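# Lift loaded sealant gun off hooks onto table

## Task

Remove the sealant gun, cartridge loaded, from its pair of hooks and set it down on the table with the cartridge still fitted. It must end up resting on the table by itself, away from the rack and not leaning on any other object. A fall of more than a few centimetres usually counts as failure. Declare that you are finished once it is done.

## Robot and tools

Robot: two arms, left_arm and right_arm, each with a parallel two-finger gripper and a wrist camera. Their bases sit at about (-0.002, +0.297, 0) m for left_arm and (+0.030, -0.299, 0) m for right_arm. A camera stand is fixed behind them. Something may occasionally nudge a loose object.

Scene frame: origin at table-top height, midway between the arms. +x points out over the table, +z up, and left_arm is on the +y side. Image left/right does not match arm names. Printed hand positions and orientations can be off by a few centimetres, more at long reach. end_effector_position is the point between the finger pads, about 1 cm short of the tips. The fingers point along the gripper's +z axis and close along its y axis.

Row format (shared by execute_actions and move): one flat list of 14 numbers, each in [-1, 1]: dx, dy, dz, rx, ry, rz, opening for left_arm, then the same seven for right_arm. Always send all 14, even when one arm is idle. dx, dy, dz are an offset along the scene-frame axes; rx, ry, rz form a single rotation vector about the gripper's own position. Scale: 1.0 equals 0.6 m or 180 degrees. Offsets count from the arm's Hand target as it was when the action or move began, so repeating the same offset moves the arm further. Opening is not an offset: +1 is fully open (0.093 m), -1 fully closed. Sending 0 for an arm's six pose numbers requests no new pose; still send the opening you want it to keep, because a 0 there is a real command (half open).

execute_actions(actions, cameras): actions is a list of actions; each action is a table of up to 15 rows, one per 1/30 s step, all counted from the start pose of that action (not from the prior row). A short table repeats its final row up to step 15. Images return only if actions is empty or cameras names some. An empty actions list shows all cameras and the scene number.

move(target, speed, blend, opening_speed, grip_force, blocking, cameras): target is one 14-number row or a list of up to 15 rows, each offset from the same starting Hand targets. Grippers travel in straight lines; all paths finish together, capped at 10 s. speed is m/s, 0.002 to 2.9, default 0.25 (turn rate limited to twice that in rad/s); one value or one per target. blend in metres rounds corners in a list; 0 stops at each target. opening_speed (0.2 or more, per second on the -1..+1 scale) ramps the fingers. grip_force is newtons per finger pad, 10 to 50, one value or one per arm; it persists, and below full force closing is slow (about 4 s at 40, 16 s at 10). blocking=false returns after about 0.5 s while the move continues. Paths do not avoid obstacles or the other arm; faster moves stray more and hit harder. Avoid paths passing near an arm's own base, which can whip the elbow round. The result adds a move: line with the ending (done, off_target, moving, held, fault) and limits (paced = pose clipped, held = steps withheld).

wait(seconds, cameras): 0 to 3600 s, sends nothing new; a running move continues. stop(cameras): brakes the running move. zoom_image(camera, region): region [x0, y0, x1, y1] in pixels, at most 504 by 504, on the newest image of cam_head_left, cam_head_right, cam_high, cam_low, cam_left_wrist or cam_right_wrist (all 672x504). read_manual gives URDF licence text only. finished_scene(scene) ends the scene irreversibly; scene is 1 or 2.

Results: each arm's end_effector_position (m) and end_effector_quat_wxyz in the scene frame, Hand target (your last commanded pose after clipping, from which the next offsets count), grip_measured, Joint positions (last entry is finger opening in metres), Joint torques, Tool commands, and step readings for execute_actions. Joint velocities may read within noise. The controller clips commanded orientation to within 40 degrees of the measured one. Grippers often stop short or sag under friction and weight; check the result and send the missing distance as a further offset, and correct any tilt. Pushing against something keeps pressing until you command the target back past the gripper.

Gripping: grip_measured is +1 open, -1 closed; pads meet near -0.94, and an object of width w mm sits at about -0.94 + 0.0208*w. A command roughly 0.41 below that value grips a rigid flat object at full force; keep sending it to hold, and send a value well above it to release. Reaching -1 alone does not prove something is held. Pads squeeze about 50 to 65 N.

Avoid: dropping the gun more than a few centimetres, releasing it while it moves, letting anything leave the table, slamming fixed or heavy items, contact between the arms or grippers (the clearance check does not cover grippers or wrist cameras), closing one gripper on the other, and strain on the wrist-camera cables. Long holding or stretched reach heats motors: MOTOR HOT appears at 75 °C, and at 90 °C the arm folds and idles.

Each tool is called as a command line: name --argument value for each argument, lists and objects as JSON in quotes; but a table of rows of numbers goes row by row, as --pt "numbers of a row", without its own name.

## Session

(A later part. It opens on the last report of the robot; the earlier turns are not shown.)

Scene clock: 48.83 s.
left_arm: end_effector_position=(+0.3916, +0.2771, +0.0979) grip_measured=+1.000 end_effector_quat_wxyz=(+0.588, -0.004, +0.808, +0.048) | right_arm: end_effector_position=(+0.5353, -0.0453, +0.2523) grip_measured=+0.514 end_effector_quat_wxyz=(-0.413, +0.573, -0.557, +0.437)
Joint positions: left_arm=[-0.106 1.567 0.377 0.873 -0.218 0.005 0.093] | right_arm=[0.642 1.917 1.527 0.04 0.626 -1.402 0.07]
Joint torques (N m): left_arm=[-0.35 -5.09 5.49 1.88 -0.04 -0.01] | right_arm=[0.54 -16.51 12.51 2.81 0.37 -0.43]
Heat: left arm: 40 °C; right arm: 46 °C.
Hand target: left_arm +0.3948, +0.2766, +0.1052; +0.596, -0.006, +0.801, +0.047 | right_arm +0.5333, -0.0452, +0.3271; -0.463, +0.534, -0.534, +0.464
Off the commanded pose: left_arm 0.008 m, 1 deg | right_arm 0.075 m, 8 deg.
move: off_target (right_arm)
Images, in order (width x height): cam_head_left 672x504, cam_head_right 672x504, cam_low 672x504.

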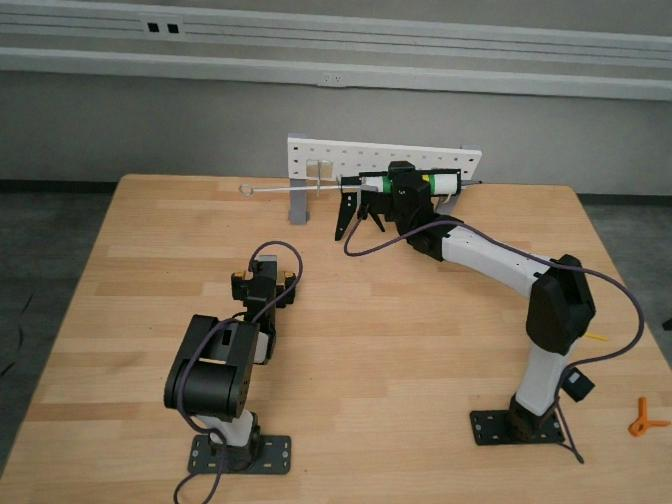

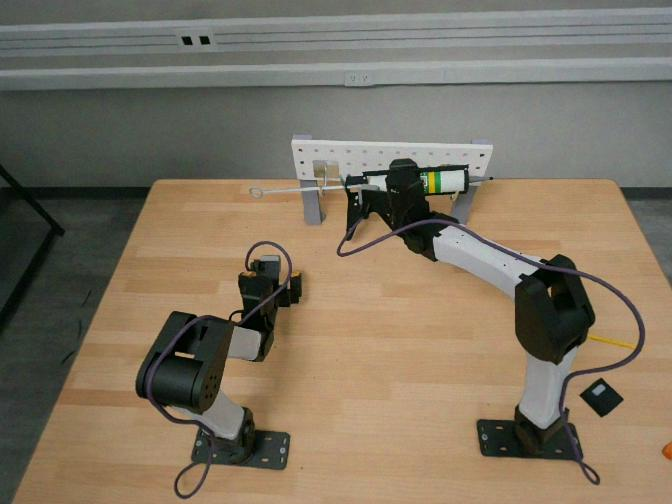

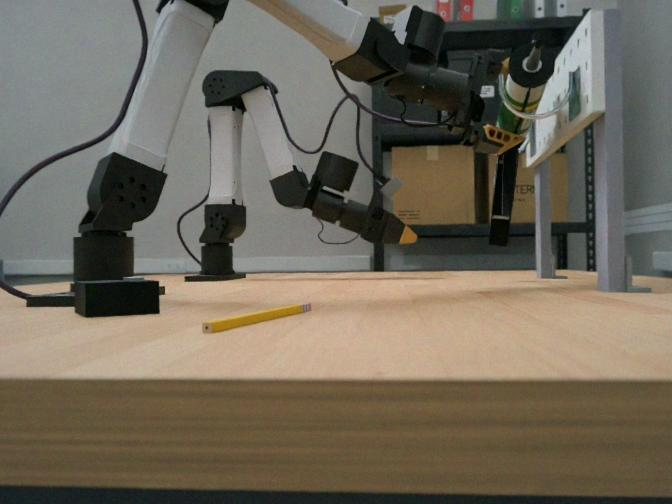

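move --target '[0.042,-0.111,0.24,-0.514,-0.092,0.054,1,0,0,-0.1,0,0,0,-0.25]' --cameras '["all"]'

Scene clock: 53.73 s.
left_arm: end_effector_position=(+0.4162, +0.2113, +0.2265) grip_measured=+1.000 end_effector_quat_wxyz=(+0.491, -0.502, +0.522, -0.484) | right_arm: end_effector_position=(+0.5347, -0.0475, +0.2457) grip_measured=+0.514 end_effector_quat_wxyz=(-0.442, +0.548, -0.548, +0.451)
Joint positions: left_arm=[-0.285 1.406 0.599 0.755 -0.308 -1.561 0.093] | right_arm=[0.642 1.911 1.414 0.243 0.636 -1.429 0.07]
Joint torques (N m): left_arm=[-1.06 -5.65 9.03 1.84 -0.23 -0.03] | right_arm=[0.5 -11.73 6.8 2.98 0.23 -0.18]
Heat: left arm: 41 °C; right arm: 50 °C.
Hand target: left_arm +0.4200, +0.2100, +0.2491; +0.500, -0.499, +0.500, -0.500 | right_arm +0.5332, -0.0452, +0.2672; -0.463, +0.534, -0.534, +0.464
Off the commanded pose: left_arm 0.023 m, 3 deg | right_arm 0.022 m, 4 deg.
move: off_target (left_arm, right_arm)

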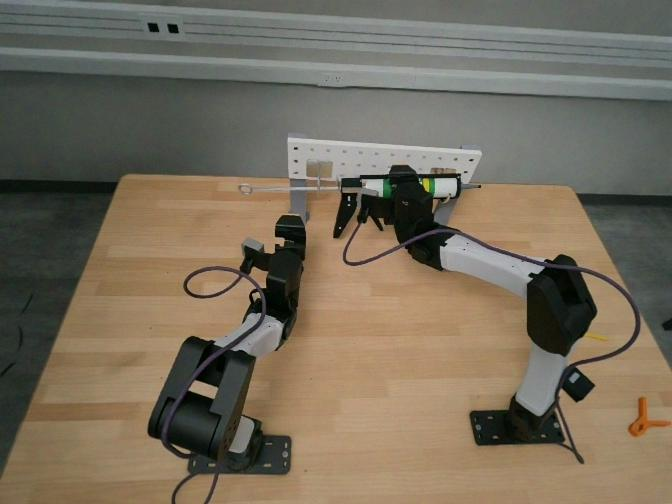

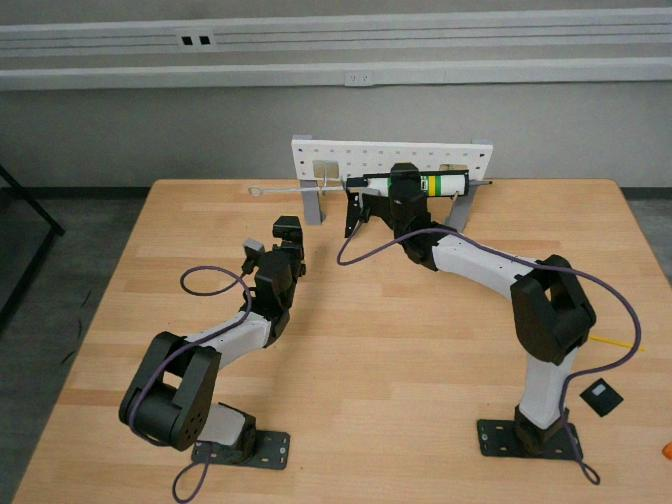

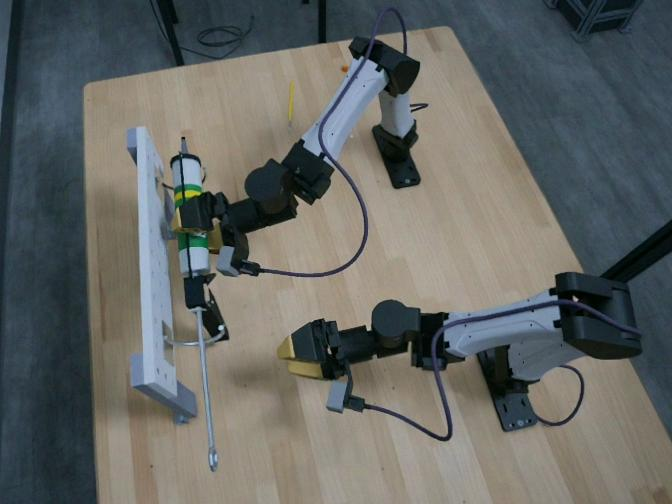

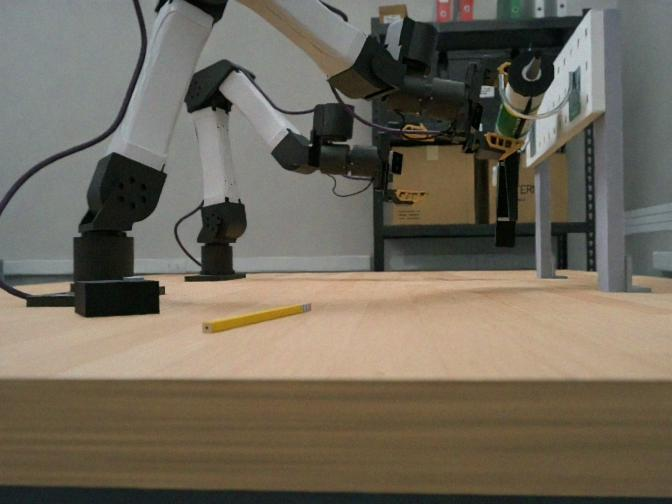

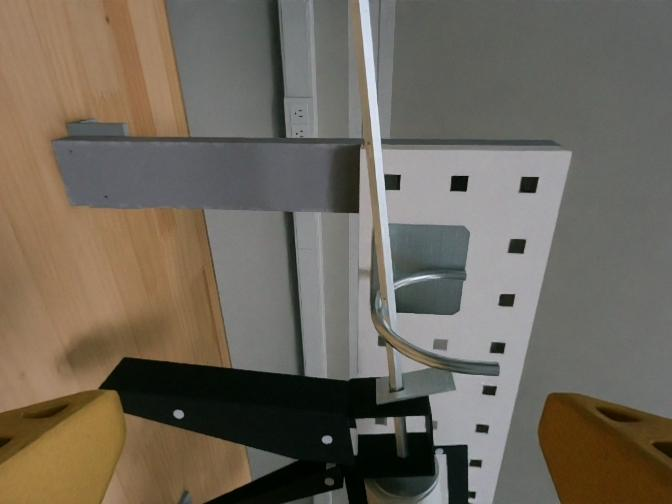

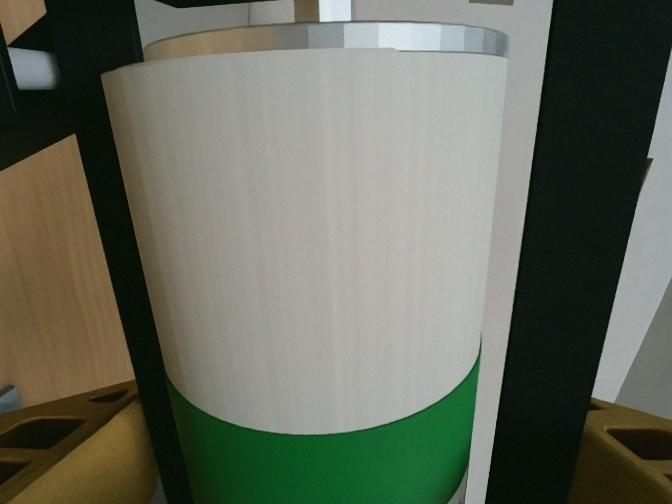

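move --target '[0.12,0.05,0.02,0,0,0,1,0,0,0,0,0,0,-0.25]' --cameras '["cam_left_wrist","cam_high"]'

Scene clock: 56.57 s.
left_arm: end_effector_position=(+0.4846, +0.2396, +0.2492) grip_measured=+1.000 end_effector_quat_wxyz=(+0.498, -0.503, +0.509, -0.490) | right_arm: end_effector_position=(+0.5347, -0.0475, +0.2457) grip_measured=+0.514 end_effector_quat_wxyz=(-0.442, +0.548, -0.548, +0.451)
Joint positions: left_arm=[-0.143 1.604 0.857 0.722 -0.182 -1.561 0.093] | right_arm=[0.642 1.911 1.414 0.243 0.636 -1.429 0.07]
Joint torques (N m): left_arm=[0.32 -5.35 9.31 1.83 0.08 -0.03] | right_arm=[0.53 -11.7 6.87 2.96 0.15 -0.2]
Heat: left arm: 41 °C; right arm: 50 °C.
Hand target: left_arm +0.4920, +0.2400, +0.2611; +0.500, -0.499, +0.500, -0.500 | right_arm +0.5332, -0.0452, +0.2672; -0.463, +0.534, -0.534, +0.464
Off the commanded pose: left_arm 0.014 m, 2 deg | right_arm 0.022 m, 4 deg.
move: off_target (left_arm)
Images, in order (width x height): cam_high 672x504, cam_left_wrist 672x504.

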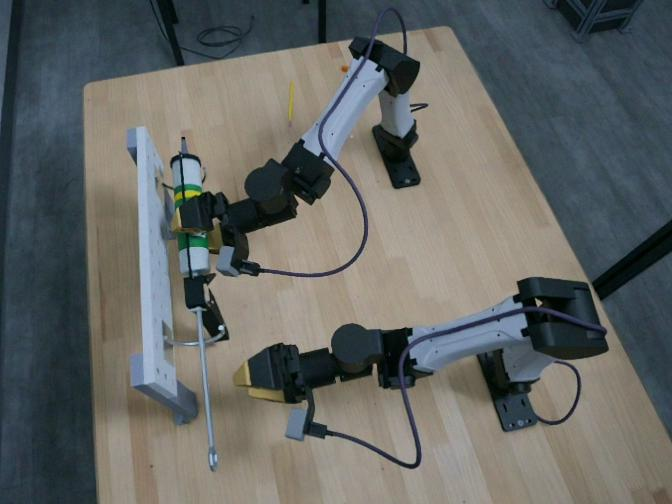

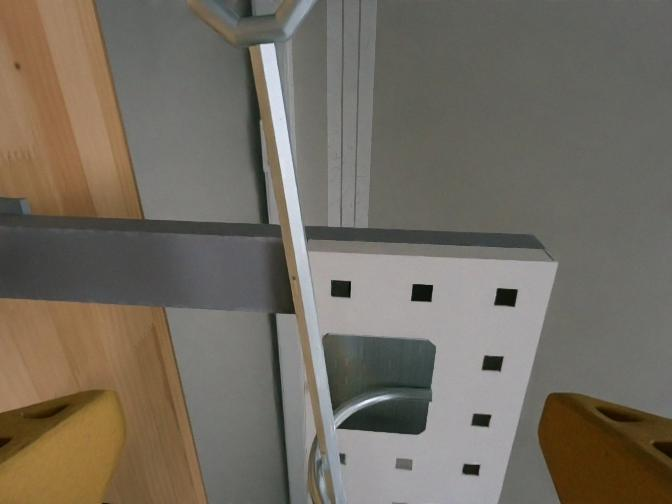

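move --pt "0.03 0.03 0 0 0 0 0.3 0 0 0 0 0 0 -0.25" --pt "0.085 0.03 0.002 0 0 0 0.3 0 0 0 0 0 0 -0.25" --speed 0.15 --cameras '["cam_left_wrist","cam_high"]'

Scene clock: 58.50 s.
left_arm: end_effector_position=(+0.5357, +0.2566, +0.2515) grip_measured=+0.302 end_effector_quat_wxyz=(+0.498, -0.503, +0.508, -0.491) | right_arm: end_effector_position=(+0.5347, -0.0475, +0.2457) grip_measured=+0.514 end_effector_quat_wxyz=(-0.442, +0.548, -0.548, +0.451)
Joint positions: left_arm=[-0.073 1.773 1.059 0.691 -0.112 -1.561 0.06] | right_arm=[0.642 1.911 1.414 0.243 0.636 -1.429 0.07]
Joint torques (N m): left_arm=[0.34 -6.76 9.4 1.83 0.1 -0.03] | right_arm=[0.59 -11.89 6.79 2.98 0.15 -0.17]
Heat: left arm: 41 °C; right arm: 51 °C.
Hand target: left_arm +0.5430, +0.2579, +0.2624; +0.500, -0.499, +0.500, -0.500 | right_arm +0.5332, -0.0452, +0.2672; -0.463, +0.534, -0.534, +0.464
Off the commanded pose: left_arm 0.013 m, 1 deg | right_arm 0.022 m, 4 deg.
move: off_target (left_arm)
Images, in order (width x height): cam_high 672x504, cam_left_wrist 672x504.

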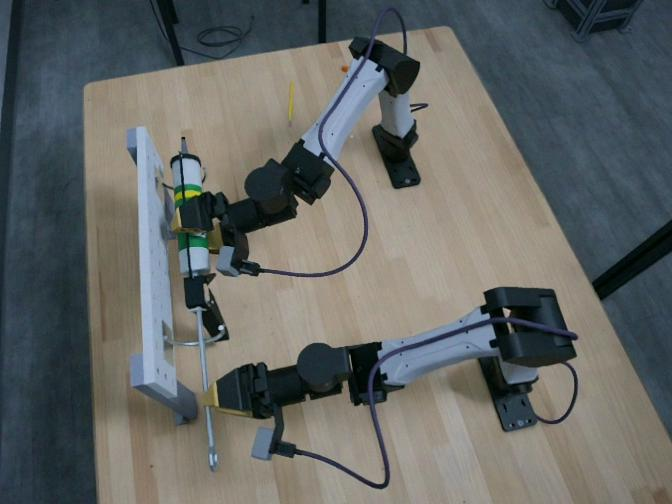

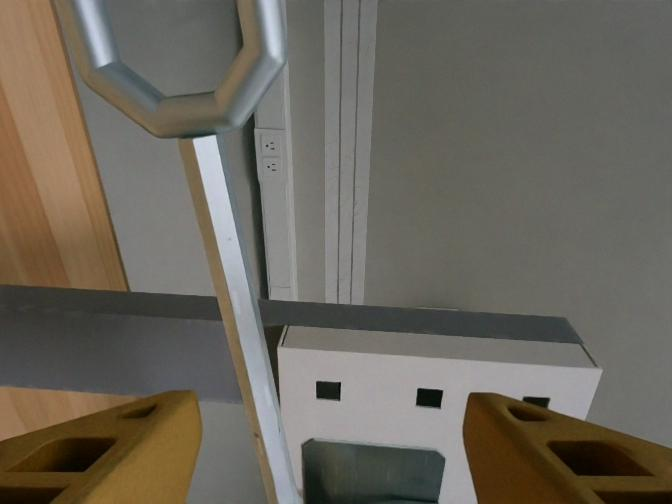

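move --pt "0.0 0.0 -0.03 0 0 0 0.3 0 0 0 0 0 0 -0.25" --pt "0.025 0.0 -0.03 0 0 0 0.3 0 0 0 0 0 0 -0.25" --speed 0.15 --cameras '["cam_left_wrist","cam_high"]'

zoom_image --camera "cam_high" --region '[140, 250, 300, 480]'

Scene clock: 60.30 s.
left_arm: end_effector_position=(+0.5503, +0.2567, +0.2325) grip_measured=+0.302 end_effector_quat_wxyz=(+0.496, -0.505, +0.510, -0.489) | right_arm: end_effector_position=(+0.5347, -0.0475, +0.2457) grip_measured=+0.514 end_effector_quat_wxyz=(-0.442, +0.548, -0.548, +0.451)
Joint positions: left_arm=[-0.069 1.855 1.087 0.738 -0.108 -1.561 0.06] | right_arm=[0.642 1.911 1.414 0.243 0.636 -1.429 0.07]
Joint torques (N m): left_arm=[0.29 -7.36 9.24 1.92 0.11 -0.03] | right_arm=[0.4 -11.99 6.82 3 0.16 -0.2]
Heat: left arm: 41 °C; right arm: 51 °C.
Hand target: left_arm +0.5580, +0.2580, +0.2446; +0.500, -0.499, +0.500, -0.500 | right_arm +0.5332, -0.0452, +0.2672; -0.463, +0.534, -0.534, +0.464
Off the commanded pose: left_arm 0.014 m, 2 deg | right_arm 0.022 m, 4 deg.
move: off_target (left_arm)
Images, in order (width x height): cam_high 672x504, cam_left_wrist 672x504.

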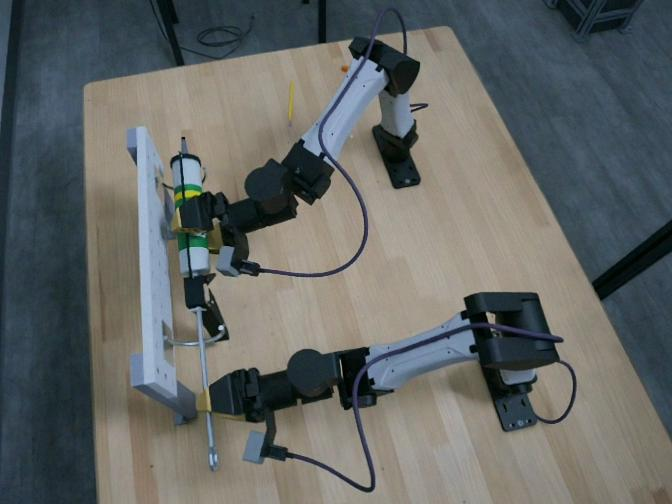

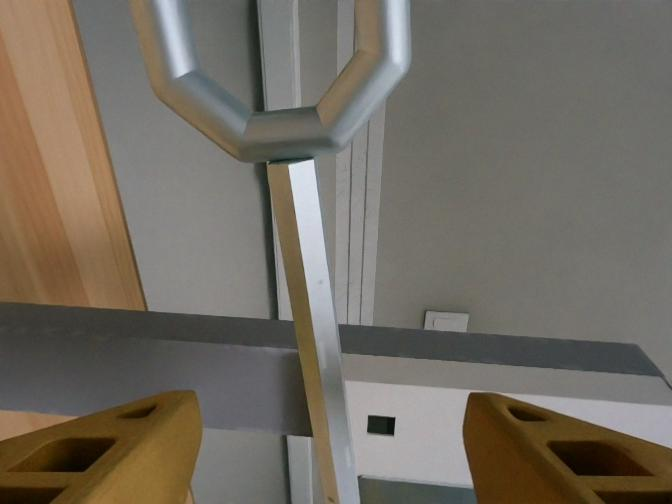

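Scaled by 2.191.

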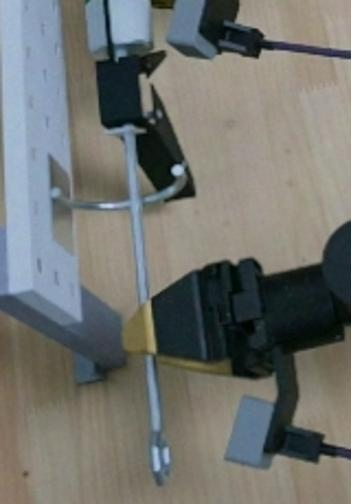

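move --target '[0,0,0,0,0,0,-1,0,0,0,0,0,0,-0.25]' --opening_speed 0.8 --cameras '["cam_left_wrist","cam_low"]'

Scene clock: 62.47 s.
left_arm: end_effector_position=(+0.5504, +0.2565, +0.2329) grip_measured=-0.890 end_effector_quat_wxyz=(+0.481, -0.520, +0.495, -0.504) | right_arm: end_effector_position=(+0.5347, -0.0475, +0.2458) grip_measured=+0.514 end_effector_quat_wxyz=(-0.442, +0.548, -0.548, +0.451)
Joint positions: left_arm=[-0.069 1.855 1.088 0.738 -0.107 -1.621 0.002] | right_arm=[0.642 1.911 1.414 0.244 0.636 -1.429 0.07]
Joint torques (N m): left_arm=[0.28 -7.25 9.17 1.9 0.08 0.54] | right_arm=[0.43 -11.84 6.69 2.99 0.16 -0.16]
Heat: left arm: 41 °C; right arm: 52 °C.
Hand target: left_arm +0.5580, +0.2580, +0.2445; +0.500, -0.499, +0.500, -0.500 | right_arm +0.5332, -0.0452, +0.2672; -0.463, +0.534, -0.534, +0.464
Off the commanded pose: left_arm 0.014 m, 3 deg | right_arm 0.022 m, 4 deg.
move: done
Images, in order (width x height): cam_low 672x504, cam_left_wrist 672x504.

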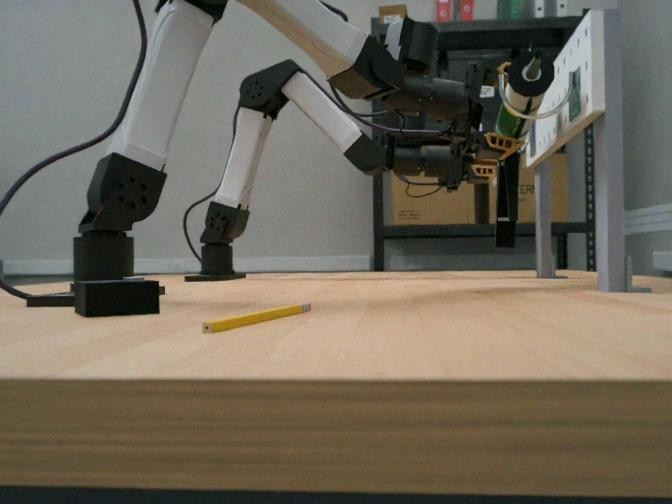

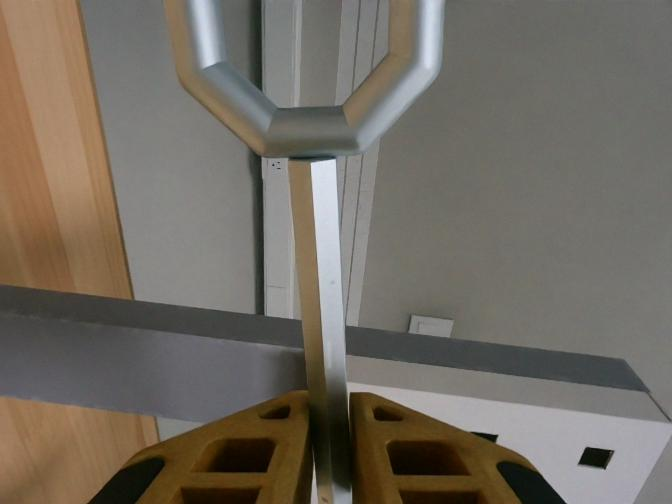

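move --target '[0,0,0.13,0,0,0,-1,0,0,0.15,0,0,0,-0.25]' --speed 0.08 --cameras '["cam_high","cam_low","cam_head_right"]'

Scene clock: 64.77 s.
left_arm: end_effector_position=(+0.5535, +0.2537, +0.2539) grip_measured=-0.890 end_effector_quat_wxyz=(-0.446, +0.546, -0.531, +0.469) | right_arm: end_effector_position=(+0.5328, -0.0465, +0.2677) grip_measured=+0.513 end_effector_quat_wxyz=(-0.405, +0.573, -0.576, +0.419)
Joint positions: left_arm=[-0.069 1.794 1.239 0.392 -0.092 -1.625 0.002] | right_arm=[0.642 1.911 1.626 -0.12 0.621 -1.34 0.07]
Joint torques (N m): left_arm=[0.08 -12.59 11.41 2.33 -0.15 0.57] | right_arm=[0.85 -16.53 13.82 3.13 0.51 -0.96]
Heat: left arm: 42 °C; right arm: 53 °C.
Hand target: left_arm +0.5580, +0.2580, +0.3225; -0.500, +0.499, -0.500, +0.500 | right_arm +0.5332, -0.0452, +0.3573; -0.463, +0.534, -0.534, +0.464
Off the commanded pose: left_arm 0.069 m, 10 deg | right_arm 0.090 m, 11 deg.
move: off_target (left_arm, right_arm)
Images, in order (width x height): cam_head_right 672x504, cam_high 672x504, cam_low 672x504.

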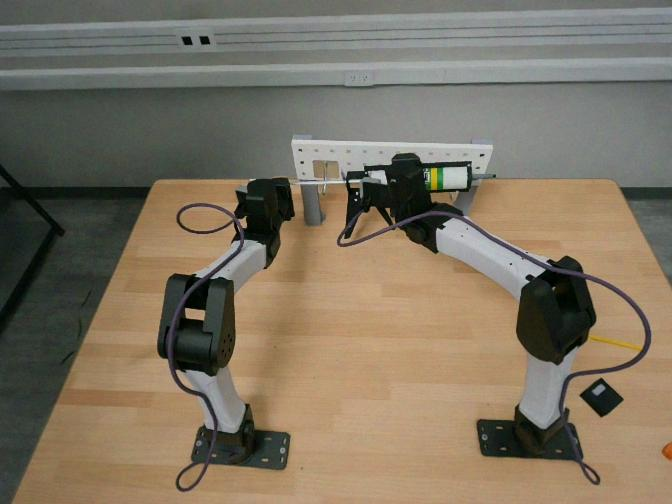

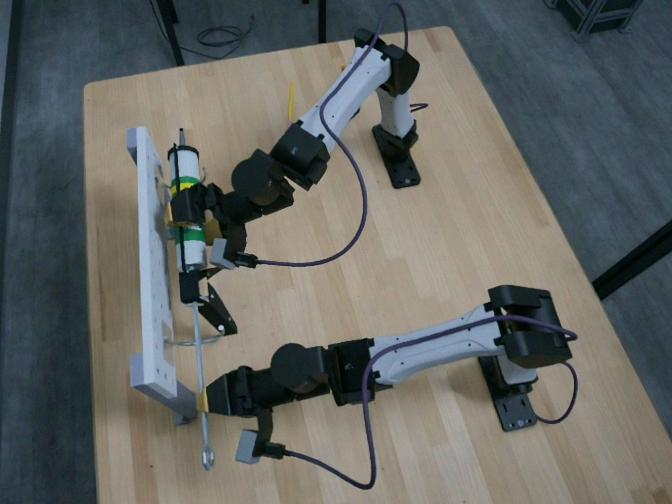

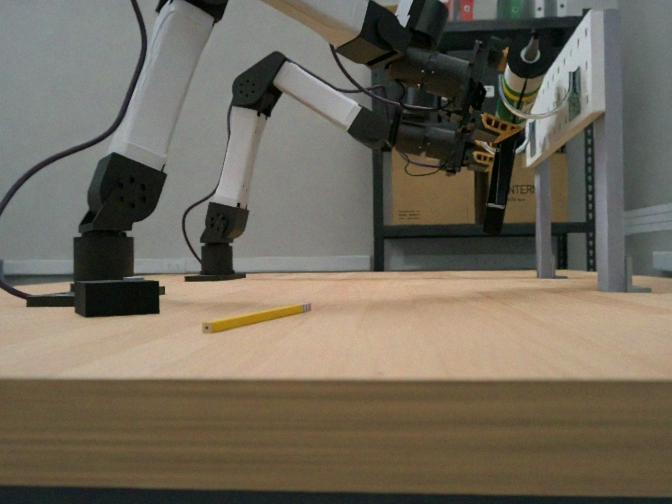

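move --target '[0,0,0.09,0,0,0,-1,0,0,0.1,0,0,0,-0.25]' --speed 0.1 --cameras '["cam_high","cam_low","cam_head_right"]'

zoom_image --camera "cam_low" --region '[440, 0, 640, 240]'

Scene clock: 66.73 s.
left_arm: end_effector_position=(+0.5568, +0.2528, +0.3267) grip_measured=-0.890 end_effector_quat_wxyz=(-0.454, +0.537, -0.520, +0.484) | right_arm: end_effector_position=(+0.5307, -0.0481, +0.3443) grip_measured=+0.513 end_effector_quat_wxyz=(-0.408, +0.573, -0.571, +0.424)
Joint positions: left_arm=[-0.069 1.755 1.445 0.191 -0.089 -1.63 0.002] | right_arm=[0.642 1.926 1.939 -0.401 0.622 -1.358 0.07]
Joint torques (N m): left_arm=[0.1 -10.32 11.19 2.22 -0.16 0.6] | right_arm=[0.76 -13.08 14 3.31 0.48 -0.79]
Heat: left arm: 43 °C; right arm: 54 °C.
Hand target: left_arm +0.5580, +0.2580, +0.3765; -0.500, +0.499, -0.500, +0.500 | right_arm +0.5333, -0.0452, +0.4172; -0.463, +0.534, -0.534, +0.464
Off the commanded pose: left_arm 0.050 m, 7 deg | right_arm 0.073 m, 10 deg.
move: off_target (left_arm, right_arm)
Images, in order (width x height): cam_head_right 672x504, cam_high 672x504, cam_low 672x504.

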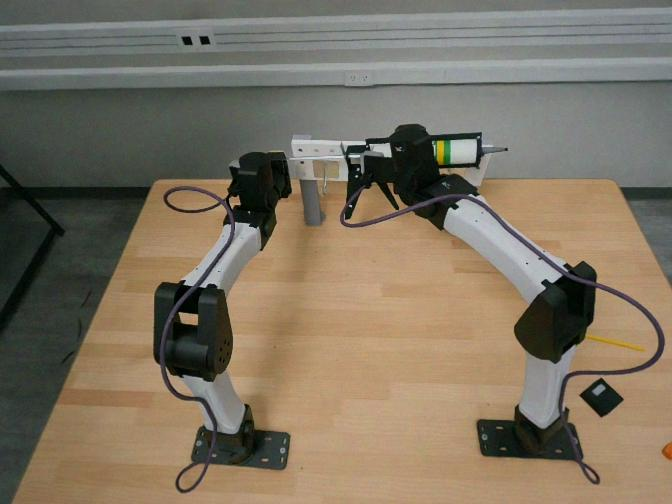

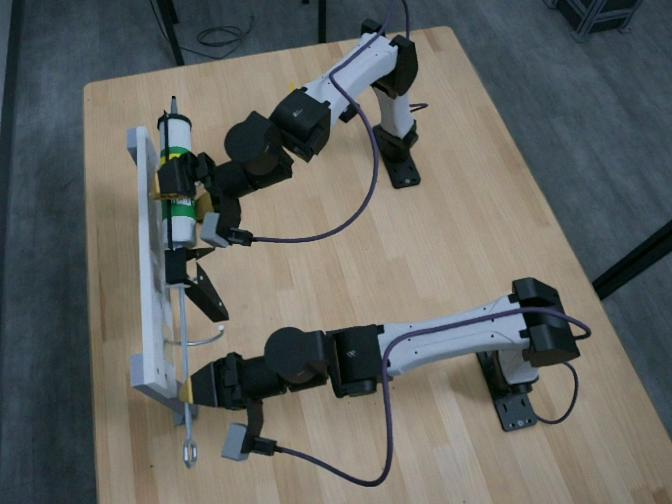

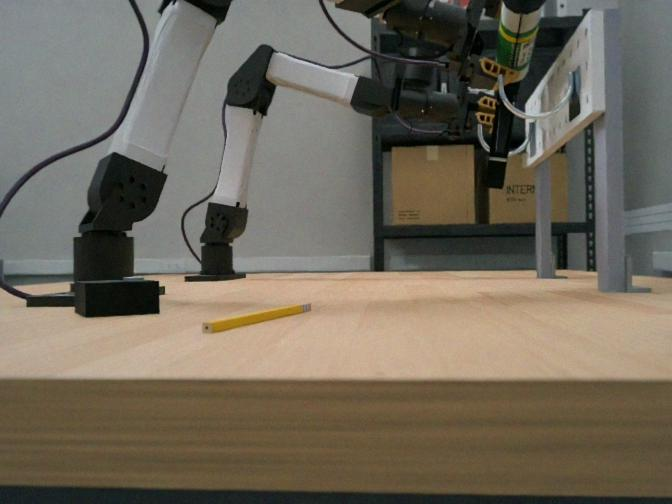

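Scaled by 2.100.

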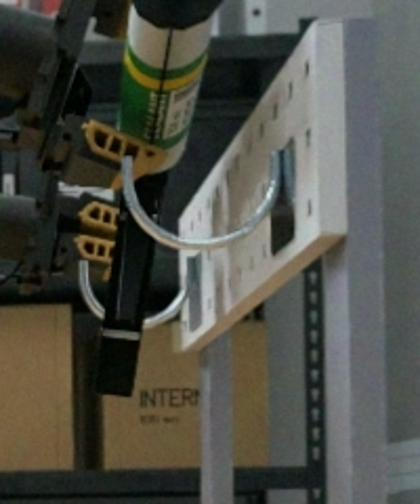

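move --target '[-0.25,0,0,0,0,0,-1,-0.25,0,-0.03,0,0,0,-0.25]' --speed 0.15 --cameras '["cam_high","cam_low","cam_head_right"]'

Scene clock: 69.00 s.
left_arm: end_effector_position=(+0.4148, +0.2593, +0.3490) grip_measured=-0.893 end_effector_quat_wxyz=(-0.464, +0.533, -0.512, +0.488) | right_arm: end_effector_position=(+0.3928, -0.0381, +0.3575) grip_measured=+0.513 end_effector_quat_wxyz=(-0.434, +0.554, -0.563, +0.434)
Joint positions: left_arm=[-0.109 1.206 1.011 0.102 -0.14 -1.63 0.002] | right_arm=[0.922 1.55 1.512 -0.364 0.89 -1.244 0.07]
Joint torques (N m): left_arm=[-1.61 -6.64 7.12 2.35 -0.25 0.59] | right_arm=[1.47 -11.66 7.99 2.97 0.67 -0.98]
Heat: left arm: 44 °C; right arm: 54 °C.
Hand target: left_arm +0.4080, +0.2580, +0.3764; -0.500, +0.499, -0.500, +0.500 | right_arm +0.3833, -0.0452, +0.3992; -0.463, +0.534, -0.534, +0.464
Off the commanded pose: left_arm 0.028 m, 6 deg | right_arm 0.043 m, 6 deg.
move: off_target (left_arm, right_arm)
Images, in order (width x height): cam_head_right 672x504, cam_high 672x504, cam_low 672x504.

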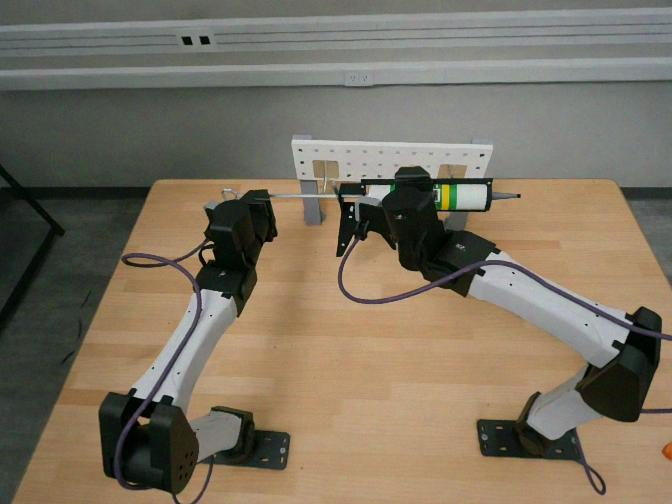

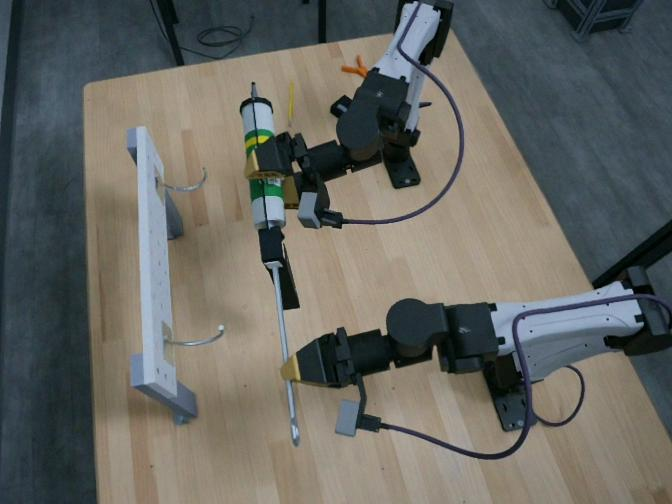

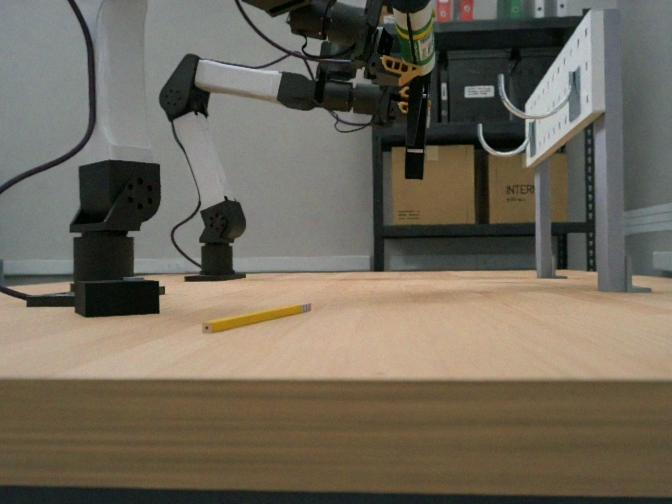

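move --pt "-0.03 0 -0.15 0 0.24 0 -1 -0.03 0 -0.15 0 0.24 0 -0.25" --pt "-0.03 0 -0.36 0 0.48 0 -1 -0.03 0 -0.37 0 0.48 0 -0.25" --speed 0.15 --blend '[0.03,0]' --cameras '["all"]'

Scene clock: 77.30 s.
left_arm: end_effector_position=(+0.3822, +0.2537, +0.1541) grip_measured=-0.894 end_effector_quat_wxyz=(-0.016, +0.705, -0.709, +0.014) | right_arm: end_effector_position=(+0.3693, -0.0458, +0.1612) grip_measured=+0.513 end_effector_quat_wxyz=(-0.027, +0.681, -0.732, -0.012)
Joint positions: left_arm=[-0.078 1.99 1.916 -1.455 -0.008 -1.679 0.002] | right_arm=[0.631 2.171 2.219 -1.568 -0.03 -0.867 0.07]
Joint torques (N m): left_arm=[0.96 -7.6 8.62 0.2 -0.03 0.09] | right_arm=[-0.23 -13.27 6.53 0.43 -0.25 -0.59]
Heat: left arm: 44 °C; right arm: 54 °C.
Hand target: left_arm +0.3900, +0.2582, +0.1604; -0.022, +0.706, -0.707, +0.022 | right_arm +0.3653, -0.0454, +0.1772; +0.028, +0.706, -0.707, -0.027
Off the commanded pose: left_arm 0.011 m, 1 deg | right_arm 0.017 m, 8 deg.
joint sent to its limit (right arm) — joint 4 (wrist pitch), lower limit. The joint targets are off in orientation, not in position.
move: off_target (left_arm, right_arm)

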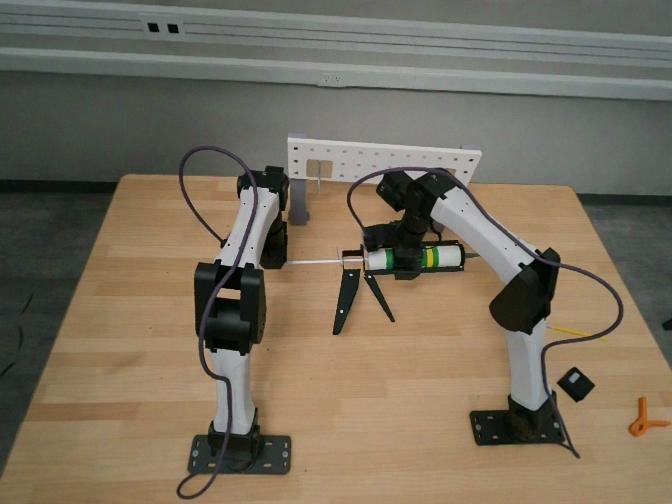

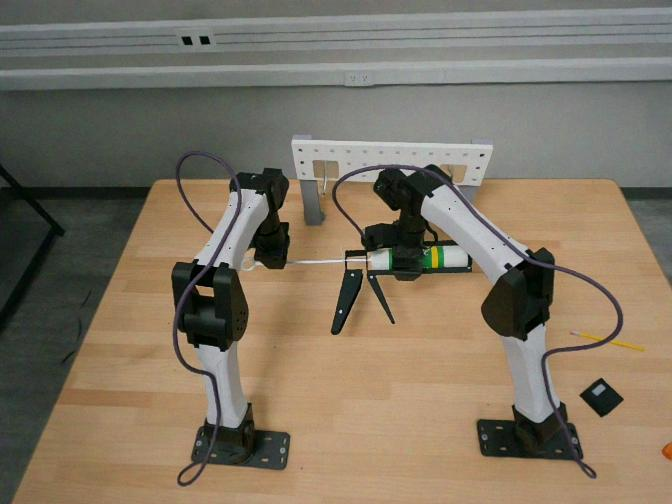

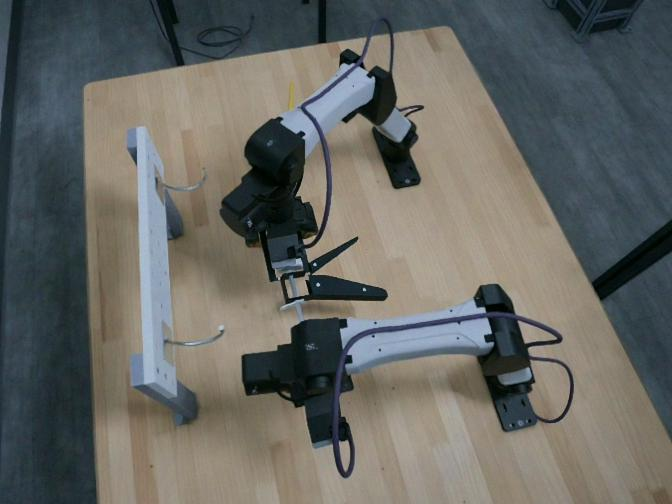

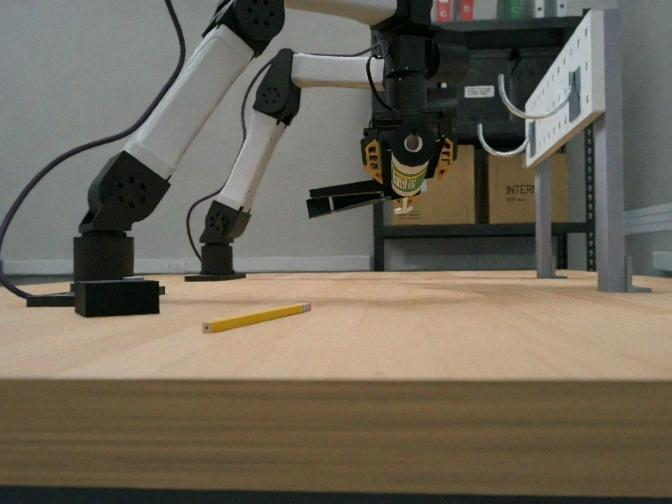

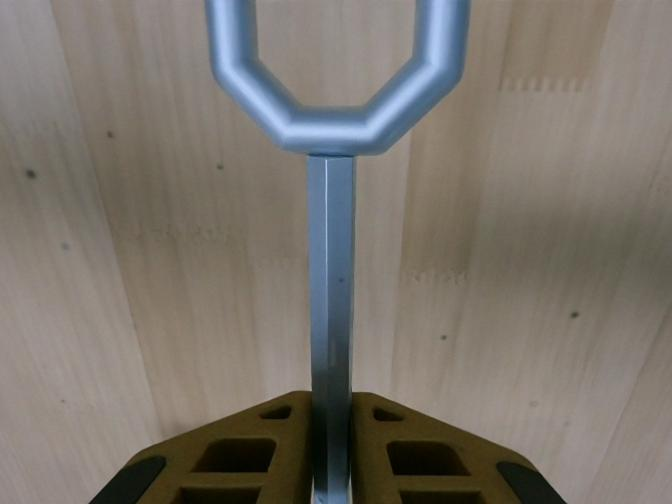

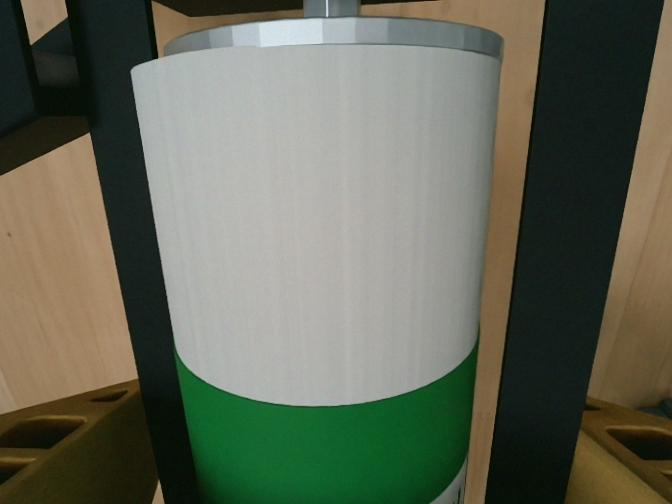

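move --target '[0,0,-0.165,0,0,0,-1,0.02,0,-0.175,0,0,0,-0.25]' --speed 0.12 --cameras '["cam_low","cam_right_wrist","cam_head_right"]'

zoom_image --camera "cam_low" --region '[280, 120, 520, 320]'

Scene clock: 79.17 s.
left_arm: end_effector_position=(+0.3852, +0.2579, +0.0612) grip_measured=-0.894 end_effector_quat_wxyz=(-0.018, +0.714, -0.700, +0.012) | right_arm: end_effector_position=(+0.3807, -0.0396, +0.0608) grip_measured=+0.513 end_effector_quat_wxyz=(+0.025, +0.690, -0.723, -0.027)
Joint positions: left_arm=[-0.069 2.008 1.57 -1.093 -0.013 -1.696 0.002] | right_arm=[0.621 2.31 2.046 -1.364 -0.047 -0.905 0.07]
Joint torques (N m): left_arm=[0.1 -8.98 5.19 0.47 0.03 0.25] | right_arm=[-0.59 -13.71 5.81 -0.05 -0.05 -0.44]
Heat: left arm: 43 °C; right arm: 54 °C.
Hand target: left_arm +0.3900, +0.2581, +0.0614; -0.022, +0.706, -0.707, +0.023 | right_arm +0.3772, -0.0452, +0.0722; +0.028, +0.706, -0.707, -0.027
Off the commanded pose: left_arm 0.005 m, 2 deg | right_arm 0.013 m, 3 deg.
move: off_target (right_arm)
Images, in order (width x height): cam_head_right 672x504, cam_low 672x504, cam_right_wrist 672x504.

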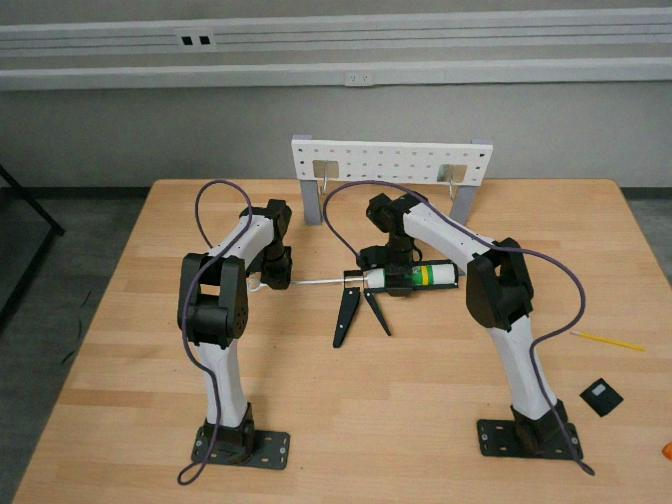

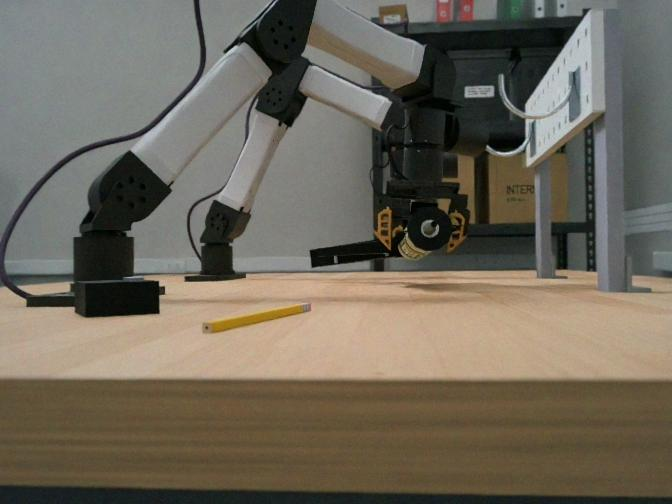

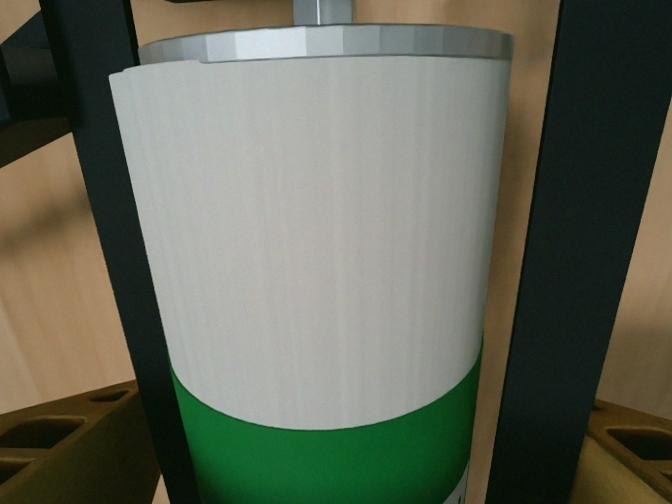

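Scaled by 2.100.

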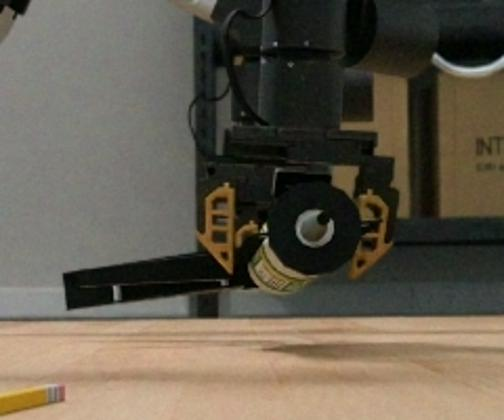

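move --target '[0,0,-0.04,0,0,0,-1,0,0,-0.04,0,0,0,-0.25]' --speed 0.08 --cameras '["cam_low"]'

zoom_image --camera "cam_low" --region '[280, 120, 520, 320]'

Scene clock: 80.37 s.
left_arm: end_effector_position=(+0.3858, +0.2579, +0.0382) grip_measured=-0.894 end_effector_quat_wxyz=(-0.019, +0.714, -0.699, +0.013) | right_arm: end_effector_position=(+0.3809, -0.0394, +0.0377) grip_measured=+0.513 end_effector_quat_wxyz=(+0.023, +0.690, -0.723, -0.028)
Joint positions: left_arm=[-0.069 2.027 1.505 -1.003 -0.014 -1.697 0.002] | right_arm=[0.62 2.315 1.963 -1.273 -0.048 -0.906 0.07]
Joint torques (N m): left_arm=[0.09 -8.79 5.11 0.47 0.03 0.26] | right_arm=[-0.62 -13.72 5.72 -0.09 -0.01 -0.42]
Heat: left arm: 43 °C; right arm: 55 °C.
Hand target: left_arm +0.3901, +0.2581, +0.0374; -0.022, +0.706, -0.707, +0.023 | right_arm +0.3773, -0.0453, +0.0482; +0.028, +0.706, -0.707, -0.027
Off the commanded pose: left_arm 0.004 m, 2 deg | right_arm 0.012 m, 3 deg.
move: off_target (right_arm)

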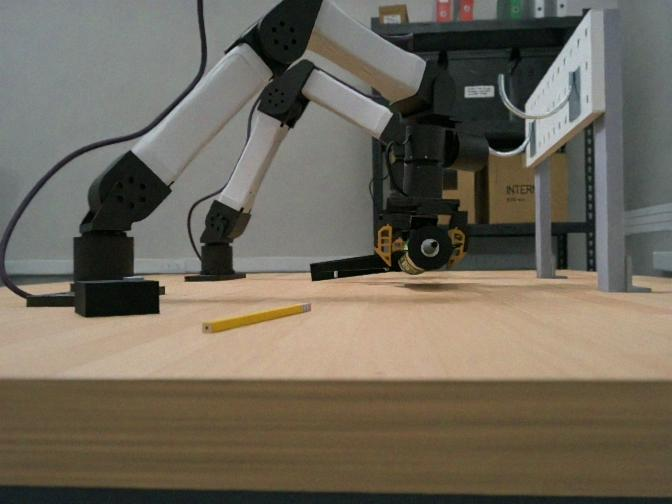

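Scaled by 2.100.

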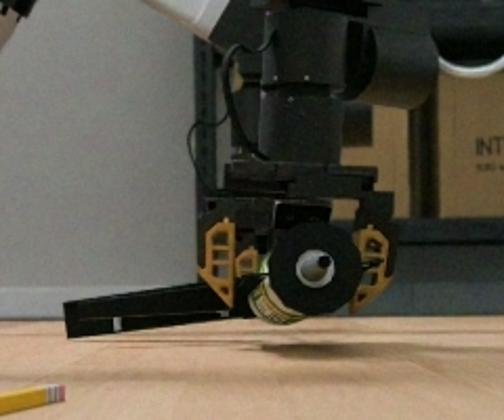

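move --target '[0,0,-0.018,0,0,0,-1,0,0,-0.023,0,0,0,-0.25]' --speed 0.05 --cameras '["cam_low"]'

zoom_image --camera "cam_low" --region '[280, 120, 520, 320]'

Scene clock: 81.27 s.
left_arm: end_effector_position=(+0.3855, +0.2580, +0.0322) grip_measured=-0.894 end_effector_quat_wxyz=(-0.020, +0.714, -0.699, +0.015) | right_arm: end_effector_position=(+0.3772, -0.0415, +0.0289) grip_measured=+0.513 end_effector_quat_wxyz=(+0.028, +0.686, -0.726, -0.042)
Joint positions: left_arm=[-0.069 2.03 1.484 -0.976 -0.014 -1.697 0.002] | right_arm=[0.611 2.315 1.926 -1.249 -0.075 -0.906 0.07]
Joint torques (N m): left_arm=[0.08 -7.95 4.56 0.58 0.03 0.26] | right_arm=[0.2 -13.08 5.24 0.2 0.21 -0.45]
Heat: left arm: 43 °C; right arm: 55 °C.
Hand target: left_arm +0.3900, +0.2581, +0.0267; -0.022, +0.706, -0.707, +0.023 | right_arm +0.3773, -0.0453, +0.0344; +0.028, +0.706, -0.707, -0.027
Off the commanded pose: left_arm 0.007 m, 2 deg | right_arm 0.007 m, 4 deg.
move: off_target (right_arm)

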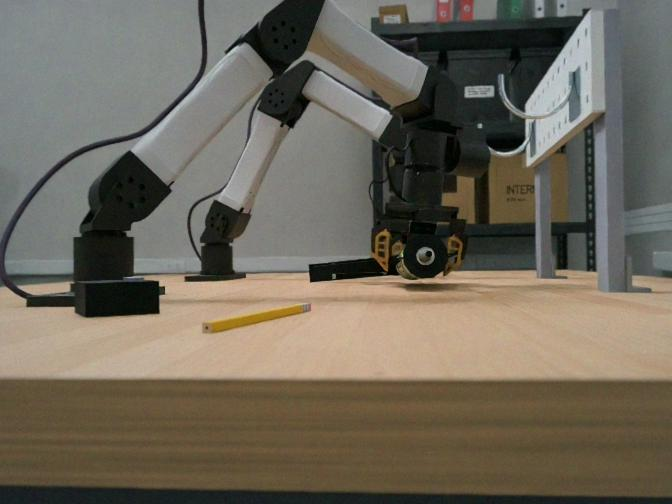

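Scaled by 2.100.

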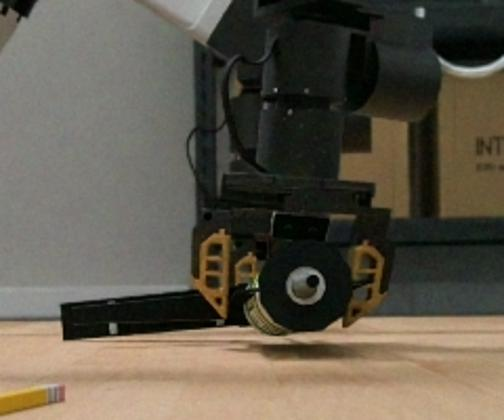

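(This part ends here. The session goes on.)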